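# Fork the loose switch onto the yellow-taped rack rails

## Task

With the fork, carry the unscrewed switch onto the rack's rail pair marked with yellow tape and slide it all the way in. The rack is free-standing: tilting it beyond a slight amount fails the task, and it must finish in its original position.

## Robot and tools

Robot: one six-joint arm (Elite-style, UR-like chain) whose base root sits at (0, 0, +0.094) m in the scene frame, very slightly tilted. It carries a rigid steel fork with no motor or sensor. There are no gripper commands and no tool readings. A load stays on only through gravity, friction and blade shape.

Fork geometry: two flat blades, 240 mm long, 30 mm wide, 8 mm thick, with 110 mm between them, pointing along the tool point's -y axis. The load faces look along -z, so the blades are level when tool +z points straight down. Blades that dip toward their noses let the load slide off. The tool point (end_effector_position) lies midway between the blades, at half their length, on the load face plane. The blade noses are 120 mm from it toward -y and the upright back legs 120 mm toward +y. A block on the wrist sticks out about 10 cm toward the fork's -y and turns with it. Heavier loads make the tip sag and tilt. Compare the reported pose with the commanded one and resend a corrected pose.

Scene frame: origin on the table top under the base, +z up, +y to the left when facing along +x. Reported positions are in metres, orientations as quaternion wxyz, velocities in m/s and rad/s, all in this frame. They may be off by a few centimetres, more at long reach.

execute_actions(actions, cameras): actions is a list of actions. Each action has up to 15 rows, one per 1/30 s step. A shorter action repeats its last row for the remaining steps. Each row is 6 numbers in [-1, 1]: dx, dy, dz, rx, ry, rz. These are an offset of the tool point from the Hand target held when that action began, not an absolute pose. They run along the scene axes, and the rotation turns about the Hand target's position. Scale: 1.0 = 0.6 m or 180 degrees. rx, ry, rz form a single rotation vector. Every row in an action counts from the same start, and each new action starts from the updated Hand target, so sending the same offset twice moves twice as far. A translation longer than 1.0 may be shortened along its direction. Use an empty actions list to get camera images and the scene number. cameras: a list of names (cam_head_left, cam_head_right, cam_wrist), ["all"], or [] for none. Any unknown name makes the call invalid.

move(target, speed, blend, blocking, cameras): drives the tool point in a straight line toward a target. target is one 6-number row, or a list of up to 15 rows, with the same offset meaning and scale as above. Every row counts from the same starting Hand target. speed is in m/s, 0.002 to 3.2, default 0.25, and rotation is capped at twice that in rad/s. Give one value or one per target. blend is in metres and rounds corners in a list. 0 means stopping at each point. A path lasts at least 0.5 s, and one over 10 s stops short. Paths ignore obstacles. The tool lags and strays more at higher speed and with the arm near full stretch. Avoid paths near the arm's own base; they can flip the shoulder posture. blocking=false returns after about 0.5 s while the motion continues. The result adds a move: line. done means at rest within 3 mm and 2 degrees. Other endings are off_target, moving, held (a check withheld steps or the clearance check stopped the path) and fault. limits=paced means the sent pose was clipped. Neither done nor off_target tells you about contact.

wait(seconds 0 to 10): the arm keeps its last command and any running move continues. stop: brakes a running move, which needs some distance. zoom_image(camera, region [x0,y0,x1,y1] in pixels, at most 504x504): a closer view of that camera's latest image. read_manual: licence texts only. finished_scene(scene): ends the scene for good. Call it only once the switch sits fully in place and stays there without the robot.

Control details: each step, the commanded orientation is clipped to within 32 degrees of the measured one. Inverse kinematics favours position over orientation. Motion trails commands by about 0.15 s. Joint speed caps are 2.09 rad/s (pan, lift), 2.62 (elbow) and 3.14 (wrists). The tool often stops short of the Hand target. Waiting won't fix this; send another action, even all zeros, or add the missing distance. To end a push, command the target back beyond the tool point. A stalled arm keeps pressing until commanded away.

Faults: contact torque at a joint's limit (pan/lift 293, elbow 133, wrists 49.8 N m), or about 150 N (±25) of outside force, stops the arm for 10 s. The arm is stiff, so even a small overshoot into a firm surface can trigger a fault. Motors heat up when holding loads, when stretched out, or when pushing at unreachable poses. A MOTOR HOT line appears at 70 °C. At 85 °C the brakes lock for 30 to 60 s or more, possibly with no warning.

Results: pose and velocities, Hand target, Joint positions (base outward), and Joint torques (total drive output, own weight included, with offsets and noise; positive means toward a larger joint angle). A joint velocity line reading within noise means the arm is still.

Cameras: cam_head_left and cam_head_right are fixed on one bar on a floor stand; cam_wrist rides on the hand. All are 672x504 pinhole plus radial distortion, with calibration given per scene. Their errors are small near the image centre.

Avoid: dropping or flinging the switch, moving fast into contact, hard pushes into the rack (it is loose; tipping or shifting it fails the task), and anything leaving the table. Keep the blades level while carrying, approach slowly, and retreat gently once the switch is seated. Occasional outside nudges may move loose objects.

Each tool is called after "Request:" by a JSON object that holds its "fn" and its "kwargs", one argument or row to a line.

## Session

Request:
{"fn": "execute_actions", "kwargs": {
  "actions": []
}}

Scene clock: 0.00 s.
end_effector_position=(+0.6600, +0.2529, +0.3169) end_effector_quat_wxyz=(+0.049, +0.971, +0.235, +0.002)
Joint positions: [3.144 -1.402 1.911 -2.097 -1.658 1.049]
Joint velocities: within noise
Joint torques (N m): no reading
Hand target: +0.6600, +0.2529, +0.3169; +0.049, +0.971, +0.235, +0.002

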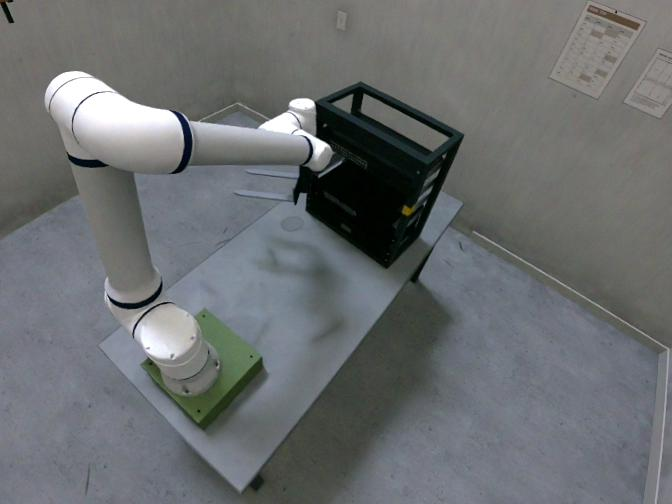

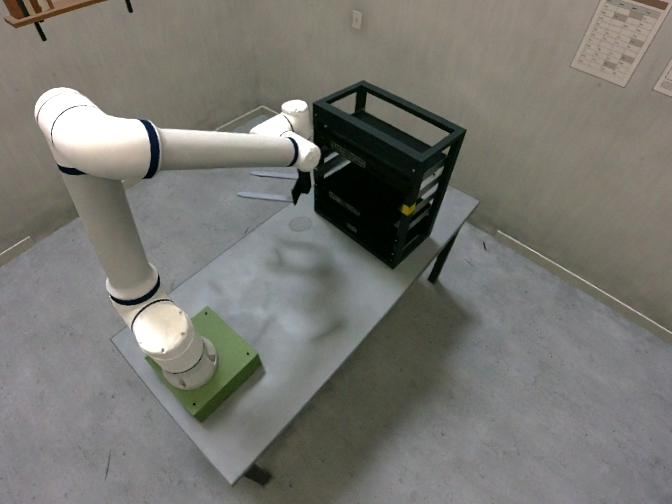

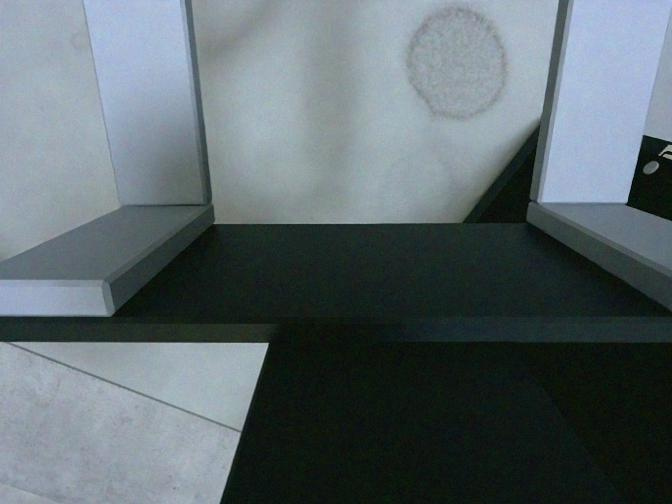

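Request:
{"fn": "zoom_image", "kwargs": {
  "camera": "cam_head_right",
  "region": [280, 60, 500, 280]
}}

Request:
{"fn": "zoom_image", "kwargs": {
  "camera": "cam_head_left",
  "region": [280, 60, 500, 280]
}}

Scaled by 2.291.

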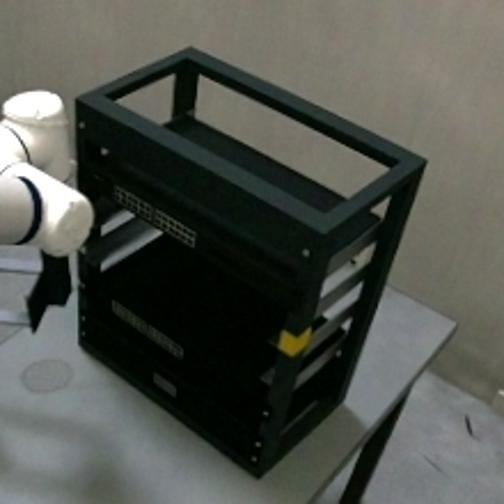

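Scaled by 2.291.

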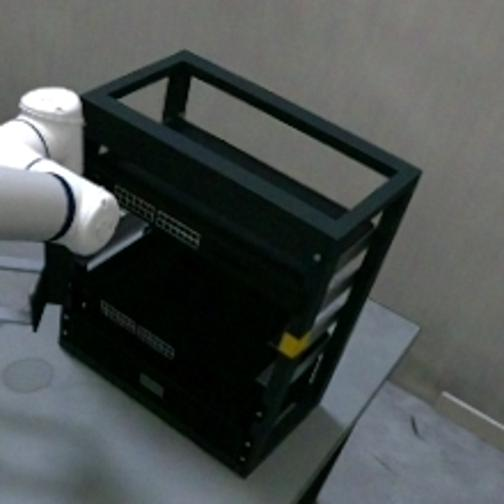

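Request:
{"fn": "zoom_image", "kwargs": {
  "camera": "cam_head_right",
  "region": [370, 130, 470, 230]
}}

Request:
{"fn": "zoom_image", "kwargs": {
  "camera": "cam_head_left",
  "region": [370, 130, 470, 230]
}}

Request:
{"fn": "zoom_image", "kwargs": {
  "camera": "cam_head_right",
  "region": [300, 110, 400, 210]
}}

Request:
{"fn": "zoom_image", "kwargs": {
  "camera": "cam_head_left",
  "region": [300, 170, 420, 290]
}}

Scaled by 5.040.

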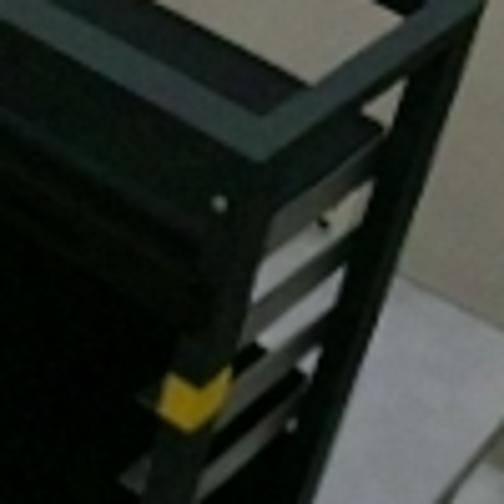

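Scaled by 5.040.

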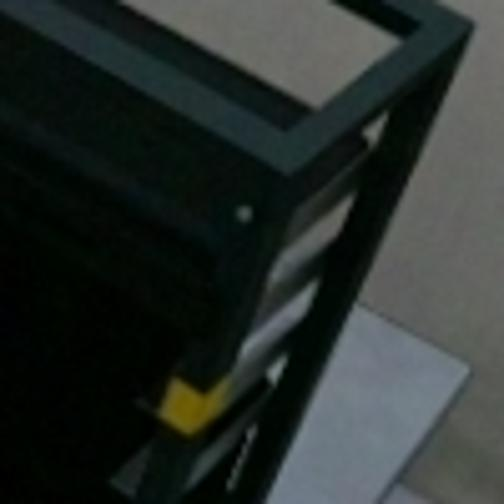

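Scaled by 5.040.

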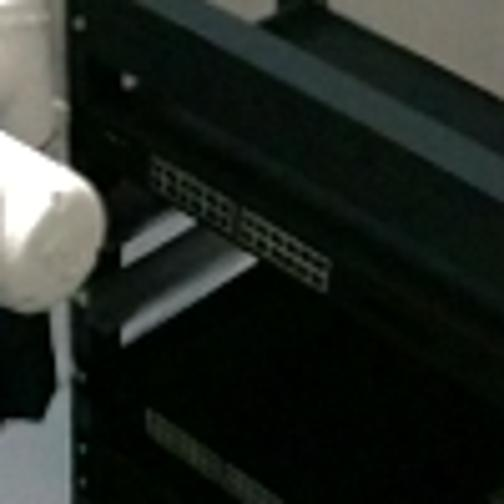

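Scaled by 4.200.

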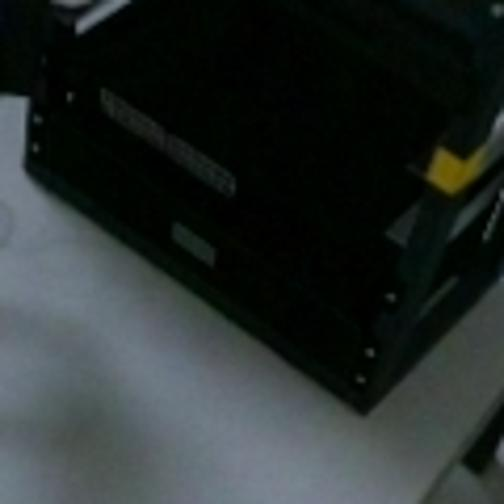

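Request:
{"fn": "move", "kwargs": {
  "target": [
    [-0.1, -0.088, 0.2218, 0.0275, -0.0254, -0.6508],
    [-0.0167, -0.2215, 0.4718, 0.520, -0.324, -0.4773]
  ],
  "speed": [0.5, 0.5],
  "blend": [0.05, 0],
  "cameras": ["all"]
}}

Scene clock: 144.03 s.
end_effector_position=(+0.6499, +0.1200, +0.5999) end_effector_quat_wxyz=(+0.500, -0.500, +0.500, -0.501)
Joint positions: [3.016 -1.285 2.574 -4.419 -1.399 3.146]
Joint torques (N m): [9.49 -37.82 -45.5 -9.74 -2.53 3.36]
Hand target: +0.6500, +0.1200, +0.5999; +0.500, -0.499, +0.500, -0.501
Off the commanded pose: 0.000 m, 0 deg.
move: done
camera_calibration:
cam_wrist: T_world_to_cam=[[0.0262966, -0.999574, -0.0126988, 0.120028], [-0.344962, 0.00284917, -0.938612, 0.658312], [0.938248, 0.0290629, -0.34474, -0.312061], [0, 0, 0, 1]] pos_world=[0.516727, 0.12717, 0.511844]

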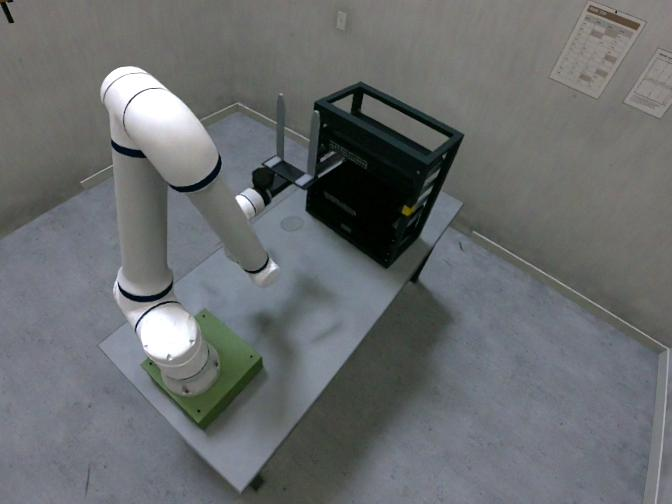

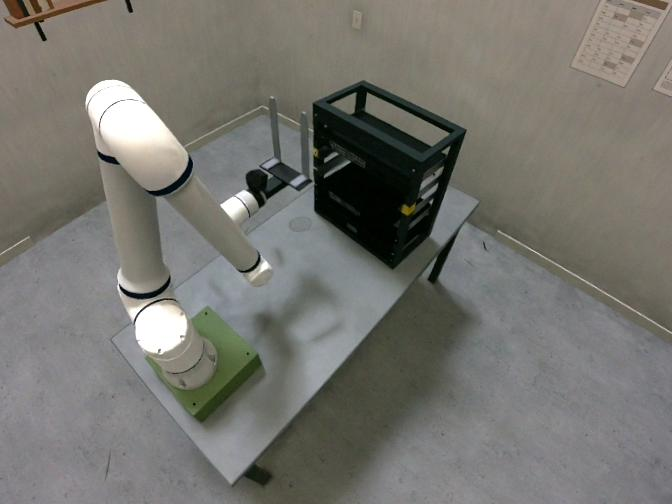

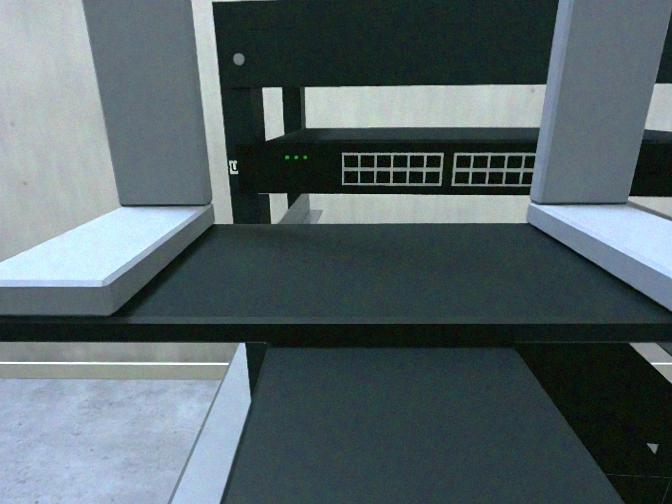

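Request:
{"fn": "zoom_image", "kwargs": {
  "camera": "cam_wrist",
  "region": [200, 0, 560, 230]
}}

Request:
{"fn": "zoom_image", "kwargs": {
  "camera": "cam_head_right",
  "region": [300, 80, 400, 180]
}}

Request:
{"fn": "zoom_image", "kwargs": {
  "camera": "cam_head_right",
  "region": [300, 160, 420, 280]
}}

Scaled by 1.400.

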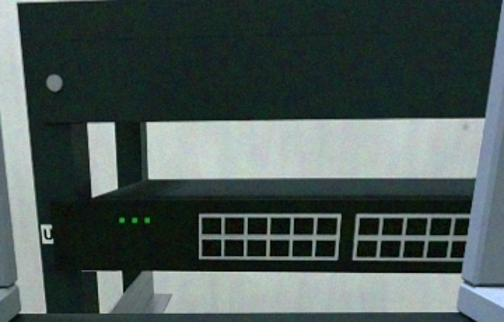

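Scaled by 5.040.

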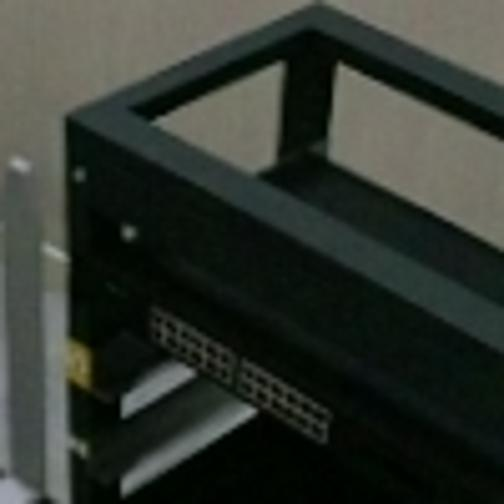

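Scaled by 4.200.

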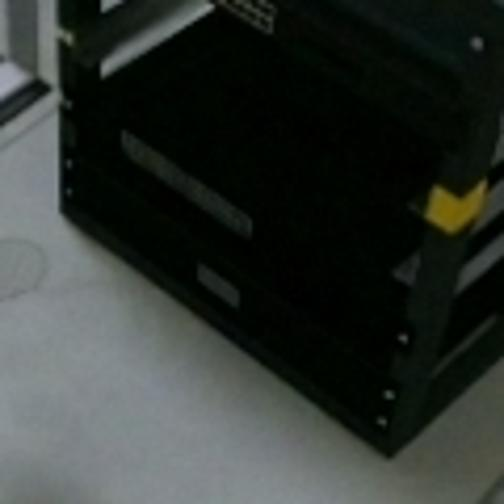

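Request:
{"fn": "move", "kwargs": {
  "target": [-0.05, 0, -0.3, 0, 0, 0],
  "speed": 0.4,
  "cameras": ["cam_wrist"]
}}

Request:
{"fn": "zoom_image", "kwargs": {
  "camera": "cam_wrist",
  "region": [200, 0, 560, 230]
}}

Request:
{"fn": "move", "kwargs": {
  "target": [0, -0.38, 0, 0, 0, 0],
  "speed": 0.4,
  "cameras": ["cam_wrist"]
}}

Request:
{"fn": "zoom_image", "kwargs": {
  "camera": "cam_wrist",
  "region": [200, 0, 560, 230]
}}

Request:
{"fn": "move", "kwargs": {
  "target": [0.05, 0, 0.3, 0, 0, 0],
  "speed": 0.4,
  "cameras": ["all"]
}}

Request:
{"fn": "zoom_image", "kwargs": {
  "camera": "cam_wrist",
  "region": [200, 0, 560, 230]
}}

Scene clock: 163.07 s.
end_effector_position=(+0.6200, +0.1200, +0.4200) end_effector_quat_wxyz=(+0.500, -0.500, +0.500, -0.501)
Joint positions: [3.001 -0.73 2.586 -4.987 -1.385 3.146]
Joint torques (N m): [-21.95 -53.86 -1.2 -9.9 1.85 3.41]
Hand target: +0.6200, +0.1200, +0.4199; +0.500, -0.499, +0.500, -0.501
Off the commanded pose: 0.000 m, 0 deg.
move: done
camera_calibration:
cam_wrist: T_world_to_cam=[[0.0262999, -0.999573, -0.0126944, 0.118526], [-0.344785, 0.0028493, -0.938677, 0.479076], [0.938313, 0.029064, -0.344563, -0.346117], [0, 0, 0, 1]] pos_world=[0.486827, 0.12717, 0.331944]
Images, in order (width x height): cam_wrist 672x504.

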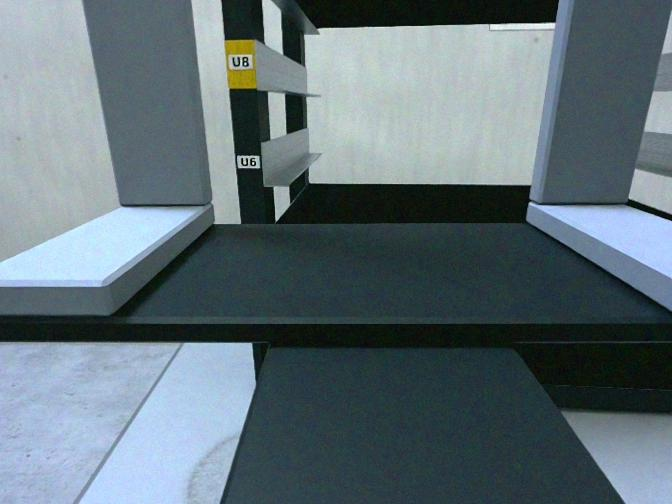

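Scaled by 1.400.

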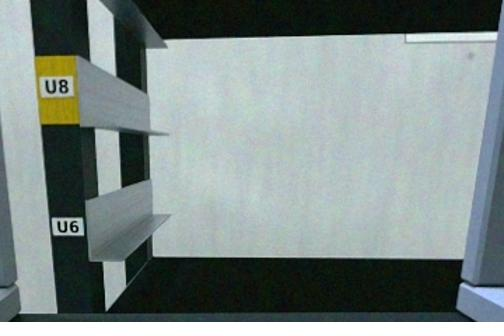

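Scene clock: 164.50 s.
end_effector_position=(+0.6199, -0.1079, +0.4199) end_effector_quat_wxyz=(+0.500, -0.499, +0.500, -0.501)
Joint positions: [2.325 -0.721 2.592 -4.996 -0.708 3.135]
Joint torques (N m): [-22.46 -80.2 3.61 -2.02 1.96 -1.99]
Hand target: +0.6200, -0.1080, +0.4199; +0.500, -0.499, +0.500, -0.501
Off the commanded pose: 0.000 m, 0 deg.
move: done
camera_calibration:
cam_wrist: T_world_to_cam=[[0.0261731, -0.999576, -0.0127514, -0.109197], [-0.344667, 0.00295023, -0.938721, 0.479598], [0.93836, 0.0289642, -0.344443, -0.3396], [0, 0, 0, 1]] pos_world=[0.486826, -0.10073, 0.331843]
Images, in order (width x height): cam_wrist 672x504.

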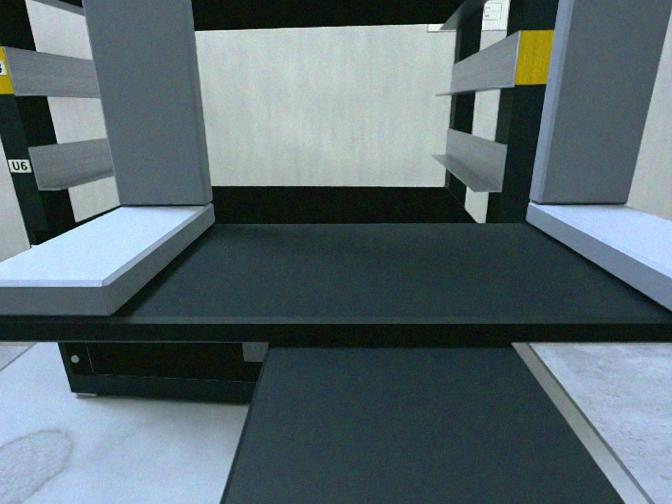

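Scaled by 1.400.

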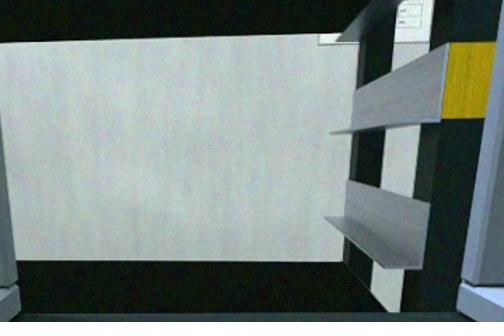

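Scene clock: 165.93 s.
end_effector_position=(+0.6499, -0.1080, +0.5999) end_effector_quat_wxyz=(+0.500, -0.499, +0.500, -0.501)
Joint positions: [2.398 -1.283 2.58 -4.423 -0.781 3.137]
Joint torques (N m): [9.65 -61.99 -41.94 -2.67 -2.4 -1.96]
Hand target: +0.6500, -0.1080, +0.5999; +0.500, -0.499, +0.500, -0.501
Off the commanded pose: 0.000 m, 0 deg.
move: done
camera_calibration:
cam_wrist: T_world_to_cam=[[0.0263024, -0.999574, -0.0126883, -0.107887], [-0.344577, 0.00284925, -0.938754, 0.658775], [0.93839, 0.0290635, -0.344355, -0.305833], [0, 0, 0, 1]] pos_world=[0.516827, -0.10083, 0.511743]

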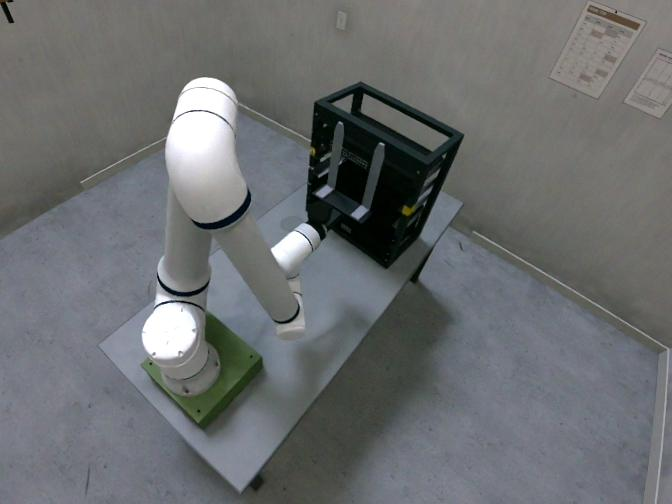

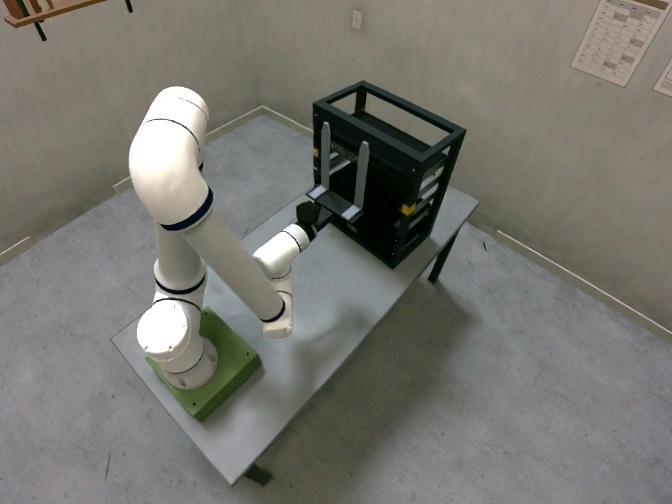

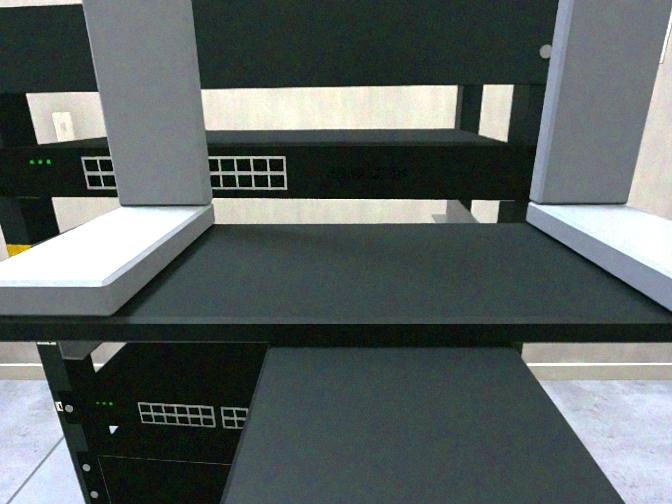

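Scaled by 1.400.

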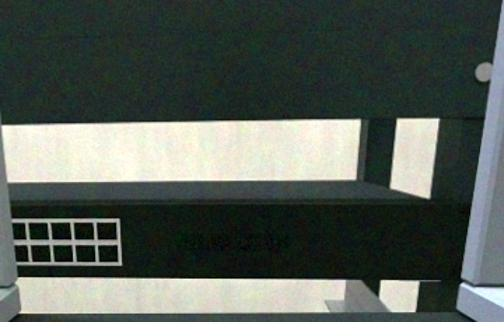

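Request:
{"fn": "zoom_image", "kwargs": {
  "camera": "cam_wrist",
  "region": [0, 120, 120, 210]
}}

Request:
{"fn": "zoom_image", "kwargs": {
  "camera": "cam_wrist",
  "region": [430, 120, 550, 210]
}}

Request:
{"fn": "zoom_image", "kwargs": {
  "camera": "cam_wrist",
  "region": [20, 330, 270, 504]
}}

Request:
{"fn": "zoom_image", "kwargs": {
  "camera": "cam_wrist",
  "region": [480, 0, 672, 144]
}}

Scaled by 4.200.

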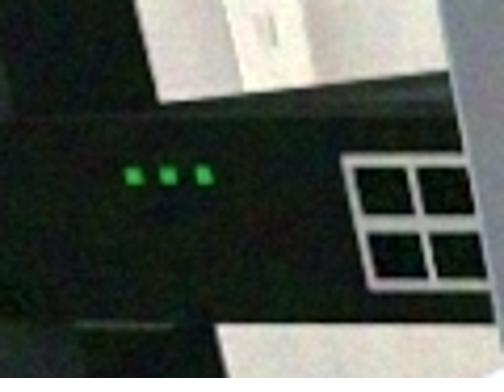

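Scaled by 4.200.

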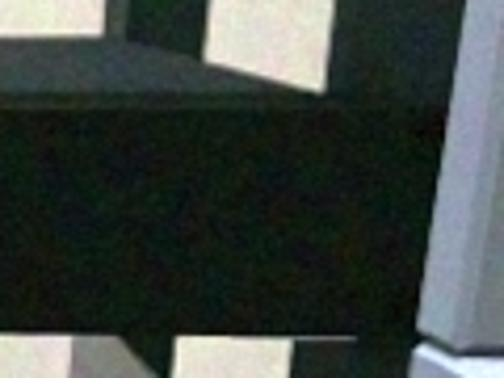

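Scaled by 2.016.

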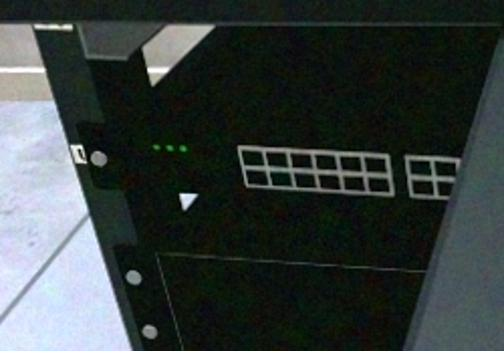

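Scaled by 2.625.

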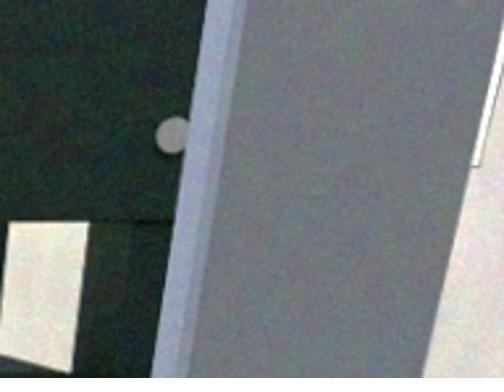

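Request:
{"fn": "move", "kwargs": {
  "target": [0, 0, 0.1167, 0, 0, 0],
  "speed": 0.4,
  "cameras": ["cam_wrist"]
}}

Request:
{"fn": "zoom_image", "kwargs": {
  "camera": "cam_wrist",
  "region": [200, 0, 560, 230]
}}

Request:
{"fn": "move", "kwargs": {
  "target": [0, -0.1533, -0.1167, 0, 0, 0],
  "speed": 0.4,
  "cameras": ["cam_wrist"]
}}

Request:
{"fn": "zoom_image", "kwargs": {
  "camera": "cam_wrist",
  "region": [200, 0, 560, 230]
}}

Request:
{"fn": "move", "kwargs": {
  "target": [-0.05, 0, -0.3, 0, 0, 0],
  "speed": 0.4,
  "cameras": ["cam_wrist"]
}}

Request:
{"fn": "zoom_image", "kwargs": {
  "camera": "cam_wrist",
  "region": [200, 0, 560, 230]
}}

Request:
{"fn": "move", "kwargs": {
  "target": [0, 0.6667, 0, 0, 0, 0],
  "speed": 0.4,
  "cameras": ["cam_wrist"]
}}

Request:
{"fn": "zoom_image", "kwargs": {
  "camera": "cam_wrist",
  "region": [200, 0, 560, 230]
}}

Scene clock: 256.97 s.
end_effector_position=(+0.6500, -0.1080, +0.6699) end_effector_quat_wxyz=(+0.500, -0.499, +0.500, -0.501)
Joint positions: [2.399 -1.475 2.55 -4.201 -0.782 3.137]
Joint torques (N m): [-21.9 -56.16 -58.07 -2.38 1.8 -1.99]
Hand target: +0.6500, -0.1080, +0.6700; +0.500, -0.499, +0.500, -0.501
Off the commanded pose: 0.000 m, 0 deg.
move: done
camera_calibration:
cam_wrist: T_world_to_cam=[[0.0263012, -0.999574, -0.0126893, -0.106998], [-0.344665, 0.00284782, -0.938721, 0.724514], [0.938357, 0.029063, -0.344444, -0.28166], [0, 0, 0, 1]] pos_world=[0.516827, -0.10083, 0.581743]
Images, in order (width x height): cam_wrist 672x504.

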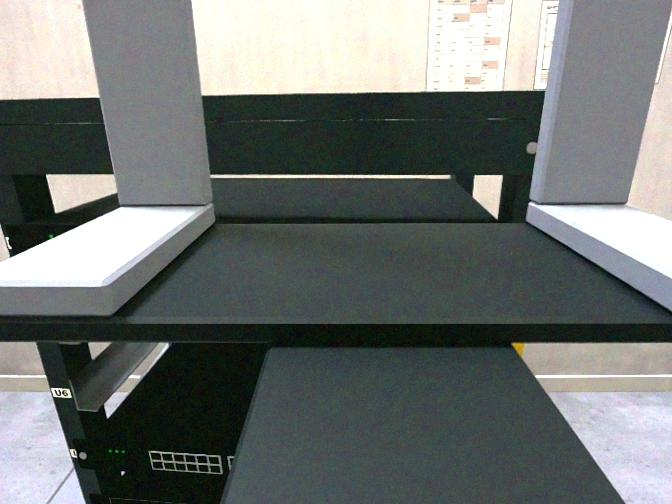

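Scaled by 1.400.

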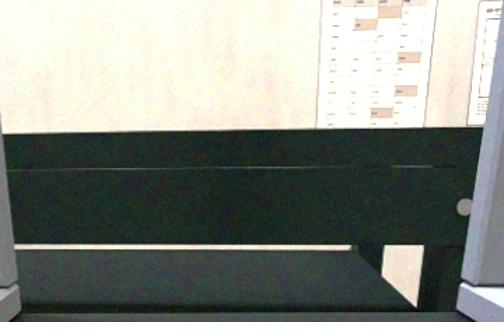

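Scene clock: 258.07 s.
end_effector_position=(+0.6500, -0.1998, +0.6000) end_effector_quat_wxyz=(+0.500, -0.500, +0.500, -0.501)
Joint positions: [2.23 -1.248 2.508 -4.383 -0.613 3.132]
Joint torques (N m): [-19.37 -39.96 -42.63 -6.38 1.97 3.17]
Hand target: +0.6500, -0.2000, +0.5999; +0.500, -0.499, +0.500, -0.501
Off the commanded pose: 0.000 m, 0 deg.
move: done
camera_calibration:
cam_wrist: T_world_to_cam=[[0.0262057, -0.999576, -0.0126609, -0.19971], [-0.344785, 0.00285037, -0.938677, 0.659293], [0.938316, 0.028964, -0.344564, -0.302967], [0, 0, 0, 1]] pos_world=[0.516827, -0.19273, 0.511944]
Images, in order (width x height): cam_wrist 672x504.

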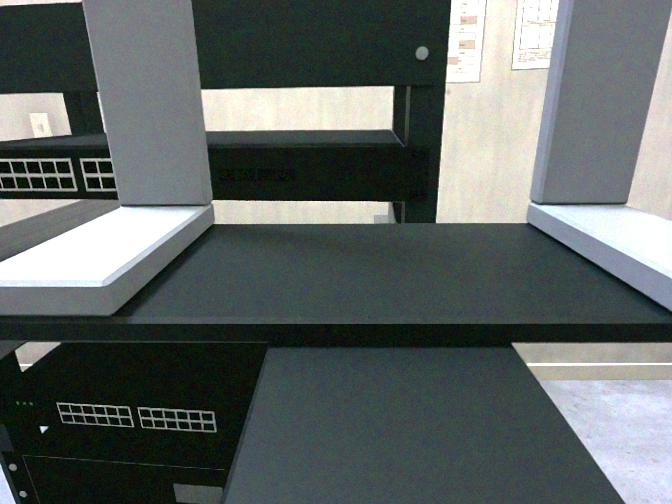

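Scaled by 1.400.

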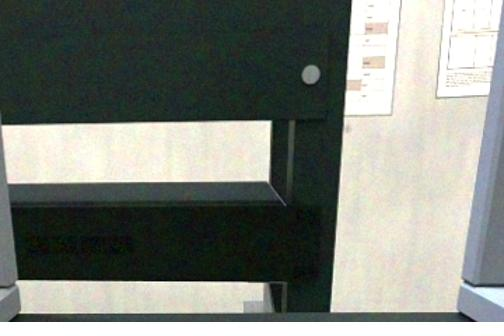

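Scene clock: 259.47 s.
end_effector_position=(+0.6200, -0.2000, +0.4200) end_effector_quat_wxyz=(+0.500, -0.500, +0.500, -0.501)
Joint positions: [2.155 -0.751 2.519 -4.888 -0.538 3.129]
Joint torques (N m): [-21.57 -54.97 -3.74 -5.79 1.09 3.29]
Hand target: +0.6200, -0.2000, +0.4199; +0.500, -0.499, +0.500, -0.501
Off the commanded pose: 0.000 m, 0 deg.
move: done
camera_calibration:
cam_wrist: T_world_to_cam=[[0.0262987, -0.999574, -0.0126953, -0.201338], [-0.344874, 0.00284787, -0.938645, 0.479926], [0.938281, 0.0290634, -0.344652, -0.336806], [0, 0, 0, 1]] pos_world=[0.486827, -0.19283, 0.331844]
Images, in order (width x height): cam_wrist 672x504.

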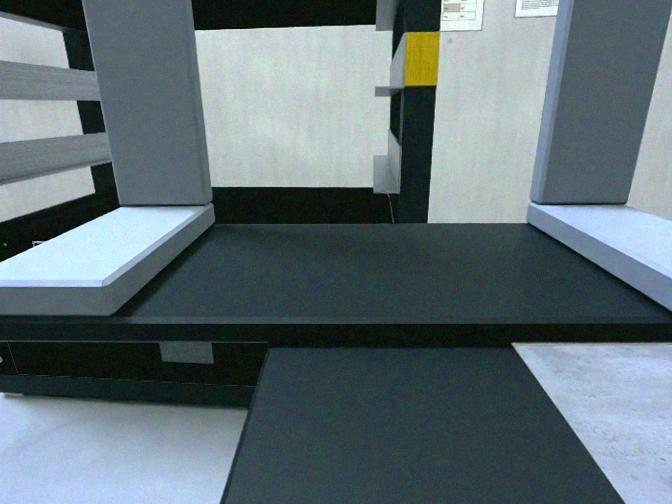

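Scaled by 1.400.

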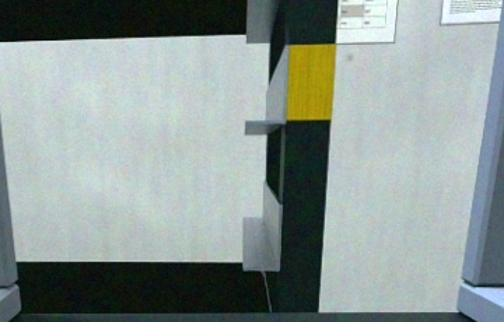

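Scene clock: 261.43 s.
end_effector_position=(+0.6199, +0.2000, +0.4199) end_effector_quat_wxyz=(+0.500, -0.500, +0.500, -0.501)
Joint positions: [3.252 -0.759 2.521 -4.893 -1.635 3.149]
Joint torques (N m): [10.77 -86.56 -8.23 -4.91 -2.5 3.08]
Hand target: +0.6200, +0.2001, +0.4199; +0.500, -0.499, +0.500, -0.501
Off the commanded pose: 0.000 m, 0 deg.
move: done
camera_calibration:
cam_wrist: T_world_to_cam=[[0.0264283, -0.999571, -0.0126298, 0.198406], [-0.344664, 0.00274815, -0.938722, 0.478731], [0.938354, 0.0291619, -0.344444, -0.348556], [0, 0, 0, 1]] pos_world=[0.486827, 0.20717, 0.331844]
Images, in order (width x height): cam_wrist 672x504.

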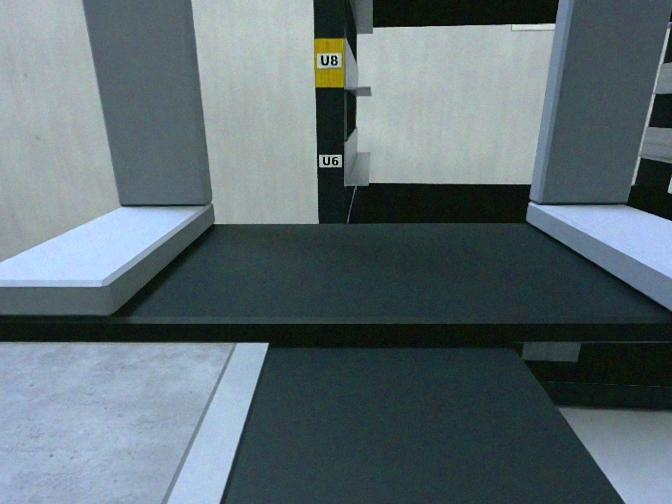

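Scaled by 1.400.

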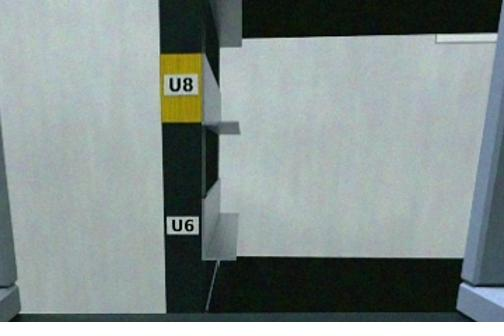

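Request:
{"fn": "move", "kwargs": {
  "target": [0.1253, -0.3442, 0.0085, 0.0162, 0.4943, -0.0162],
  "speed": 0.4,
  "cameras": ["all"]
}}

Request:
{"fn": "zoom_image", "kwargs": {
  "camera": "cam_head_left",
  "region": [280, 80, 480, 280]
}}

Request:
{"fn": "zoom_image", "kwargs": {
  "camera": "cam_head_right",
  "region": [280, 80, 480, 280]
}}

Scene clock: 382.37 s.
end_effector_position=(+0.6951, -0.0065, +0.4250) end_effector_quat_wxyz=(-0.007, +0.684, -0.730, +0.007)
Joint positions: [2.857 -1.804 2.116 -1.887 -1.563 2.876]
Joint torques (N m): [9.38 -21.64 -98.69 -5.33 -2.1 3.53]
Hand target: +0.6951, -0.0065, +0.4250; -0.007, +0.684, -0.730, +0.007
Off the commanded pose: 0.000 m, 0 deg.
move: done
camera_calibration:
cam_wrist: T_world_to_cam=[[-0.0771084, -0.996656, -0.0270372, 0.0680992], [-0.942463, 0.0640142, 0.328125, 0.387382], [-0.325297, 0.0507828, -0.944247, 0.722121], [0, 0, 0, 1]] pos_world=[0.605248, 0.0064023, 0.556592]

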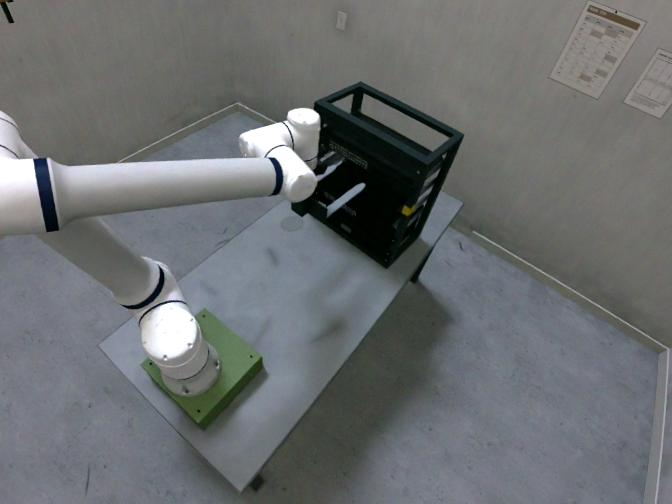

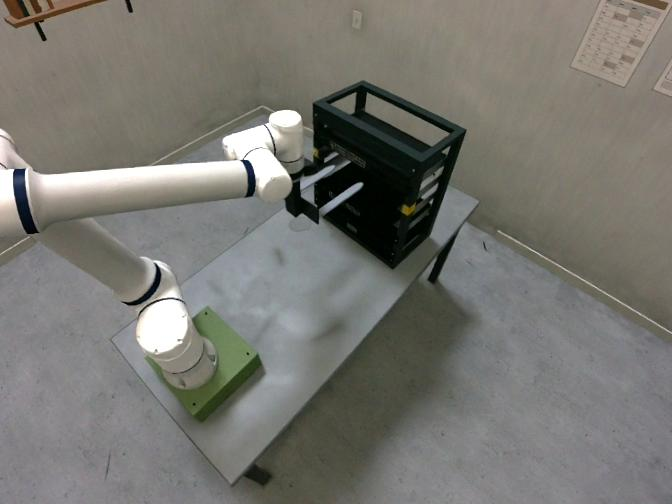

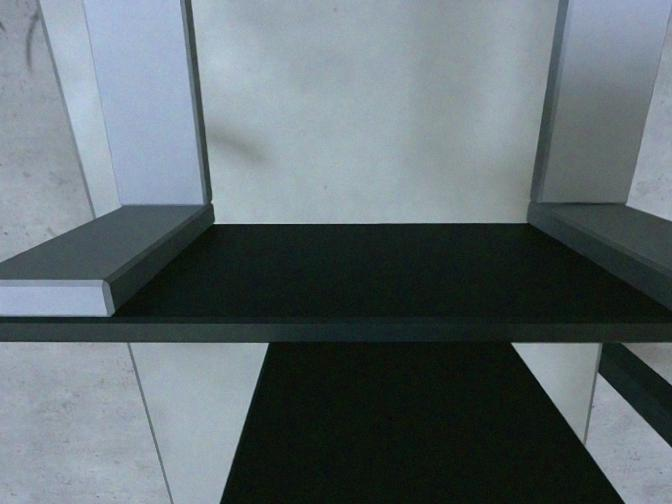

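Scaled by 2.520.

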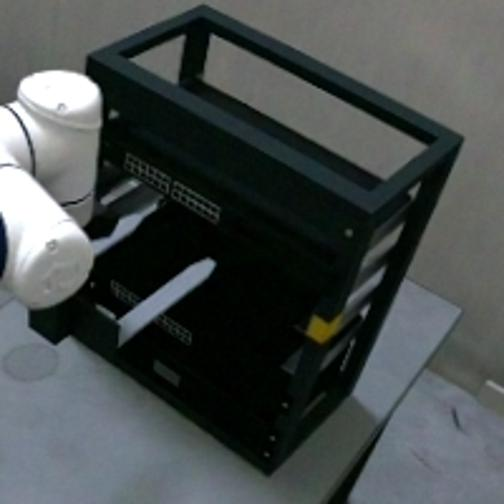

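Scaled by 2.520.

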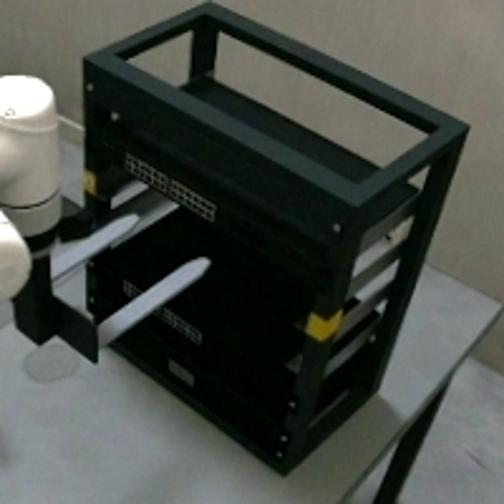

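Request:
{"fn": "move", "kwargs": {
  "target": [0.341, -0.0223, 0, 0, 0, 0],
  "speed": 0.2,
  "cameras": ["cam_head_left", "cam_head_right"]
}}

Request:
{"fn": "zoom_image", "kwargs": {
  "camera": "cam_head_left",
  "region": [300, 80, 420, 200]
}}

Request:
{"fn": "zoom_image", "kwargs": {
  "camera": "cam_head_right",
  "region": [300, 80, 420, 200]
}}

Scene clock: 397.90 s.
end_effector_position=(+0.8996, -0.0198, +0.4251) end_effector_quat_wxyz=(-0.007, +0.684, -0.730, +0.007)
Joint positions: [2.931 -1.448 1.786 -1.914 -1.564 2.95]
Joint torques (N m): [8.88 -63.13 -97.48 -5.2 -2.28 3.1]
Hand target: +0.8997, -0.0198, +0.4250; -0.007, +0.684, -0.730, +0.007
Off the commanded pose: 0.000 m, 0 deg.
move: done
Images, in order (width x height): cam_head_left 672x504, cam_head_right 672x504.

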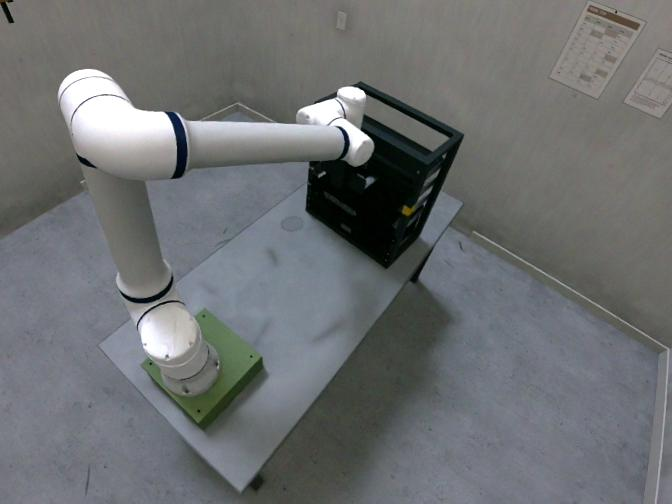

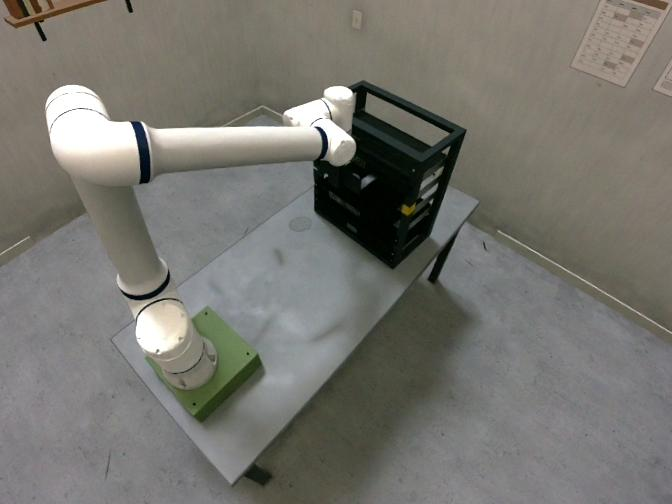

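Scaled by 4.200.

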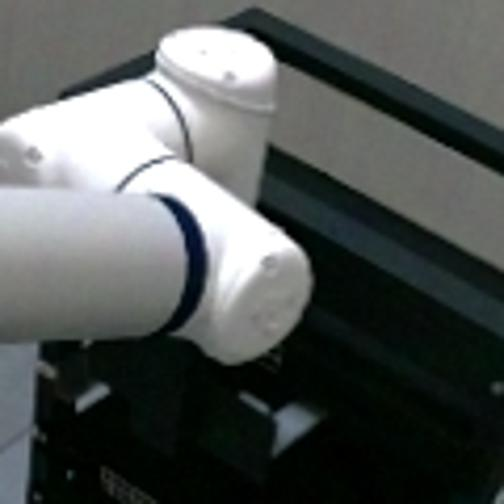

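Scaled by 4.200.

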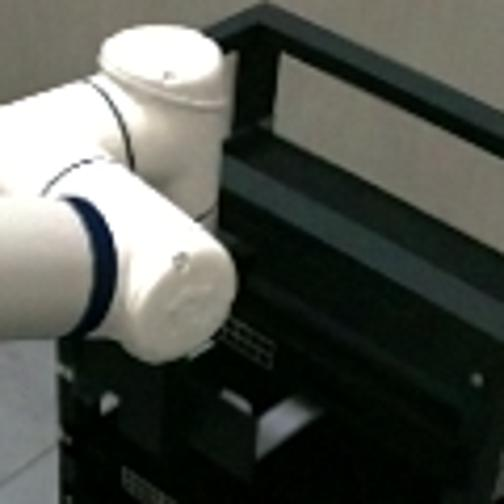

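Request:
{"fn": "move", "kwargs": {
  "target": [
    [0.00998, -0.00065, 0, 0, 0, 0],
    [0.00998, -0.00065, 0.0217, 0, 0, 0]
  ],
  "speed": [0.1, 0.03],
  "cameras": []
}}

Scene clock: 404.67 s.
end_effector_position=(+0.9056, -0.0202, +0.4376) end_effector_quat_wxyz=(-0.007, +0.684, -0.730, +0.007)
Joint positions: [2.933 -1.444 1.759 -1.89 -1.564 2.951]
Joint torques (N m): [3.67 -99.79 -109.05 -8.41 -1.9 2.32]
Hand target: +0.9057, -0.0202, +0.4381; -0.007, +0.684, -0.730, +0.007
Off the commanded pose: 0.000 m, 0 deg.
move: done
No camera images: "cameras" was empty.

Request:
{"fn": "move", "kwargs": {
  "target": [0, 0, 0.005, 0, 0, 0],
  "speed": 0.02,
  "cameras": []
}}

Scene clock: 408.23 s.
end_effector_position=(+0.9057, -0.0202, +0.4409) end_effector_quat_wxyz=(-0.007, +0.684, -0.730, +0.007)
Joint positions: [2.933 -1.446 1.755 -1.885 -1.564 2.951]
Joint torques (N m): [-12.89 -126.14 -141.67 -19.17 0.22 -1.28]
Hand target: +0.9057, -0.0202, +0.4411; -0.007, +0.684, -0.730, +0.007
Off the commanded pose: 0.000 m, 0 deg.
move: done
No camera images: "cameras" was empty.

Request:
{"fn": "move", "kwargs": {
  "target": [0, 0, 0.005, 0, 0, 0],
  "speed": 0.02,
  "cameras": []
}}

Request:
{"fn": "move", "kwargs": {
  "target": [0, 0, 0.005, 0, 0, 0],
  "speed": 0.02,
  "cameras": ["cam_head_left", "cam_head_right"]
}}

Request:
{"fn": "zoom_image", "kwargs": {
  "camera": "cam_head_left",
  "region": [300, 120, 460, 240]
}}

Request:
{"fn": "zoom_image", "kwargs": {
  "camera": "cam_head_right",
  "region": [300, 120, 460, 240]
}}

Scene clock: 413.53 s.
end_effector_position=(+0.9057, -0.0202, +0.4439) end_effector_quat_wxyz=(-0.007, +0.684, -0.730, +0.007)
Joint positions: [2.933 -1.447 1.751 -1.879 -1.564 2.951]
Joint torques (N m): [-14.63 -124.19 -143.03 -19.08 2.24 -1.68]
Hand target: +0.9057, -0.0202, +0.4441; -0.007, +0.684, -0.730, +0.007
Off the commanded pose: 0.000 m, 0 deg.
move: done
No camera images: "cameras" was empty.

Scene clock: 414.23 s.
end_effector_position=(+0.9057, -0.0202, +0.4469) end_effector_quat_wxyz=(-0.007, +0.684, -0.730, +0.007)
Joint positions: [2.933 -1.448 1.747 -1.874 -1.564 2.951]
Joint torques (N m): [-14.56 -124.5 -143.87 -18.91 2.11 -1.31]
Hand target: +0.9057, -0.0202, +0.4471; -0.007, +0.684, -0.730, +0.007
Off the commanded pose: 0.000 m, 0 deg.
move: done
Images, in order (width x height): cam_head_left 672x504, cam_head_right 672x504.

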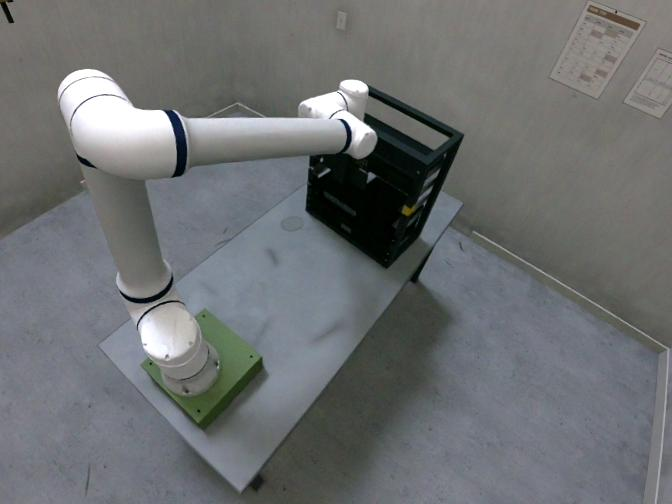

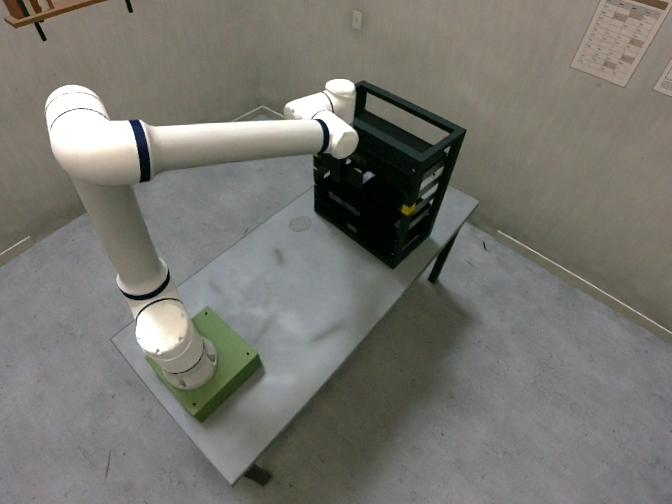

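Scaled by 3.150.

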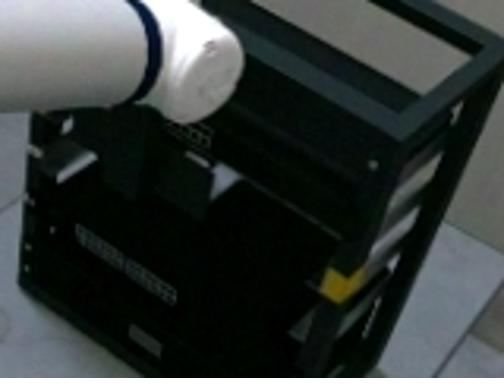

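Scaled by 3.150.

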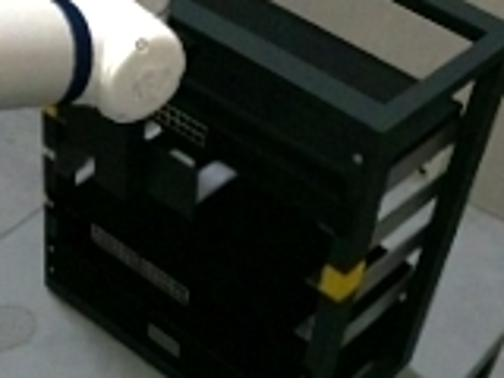

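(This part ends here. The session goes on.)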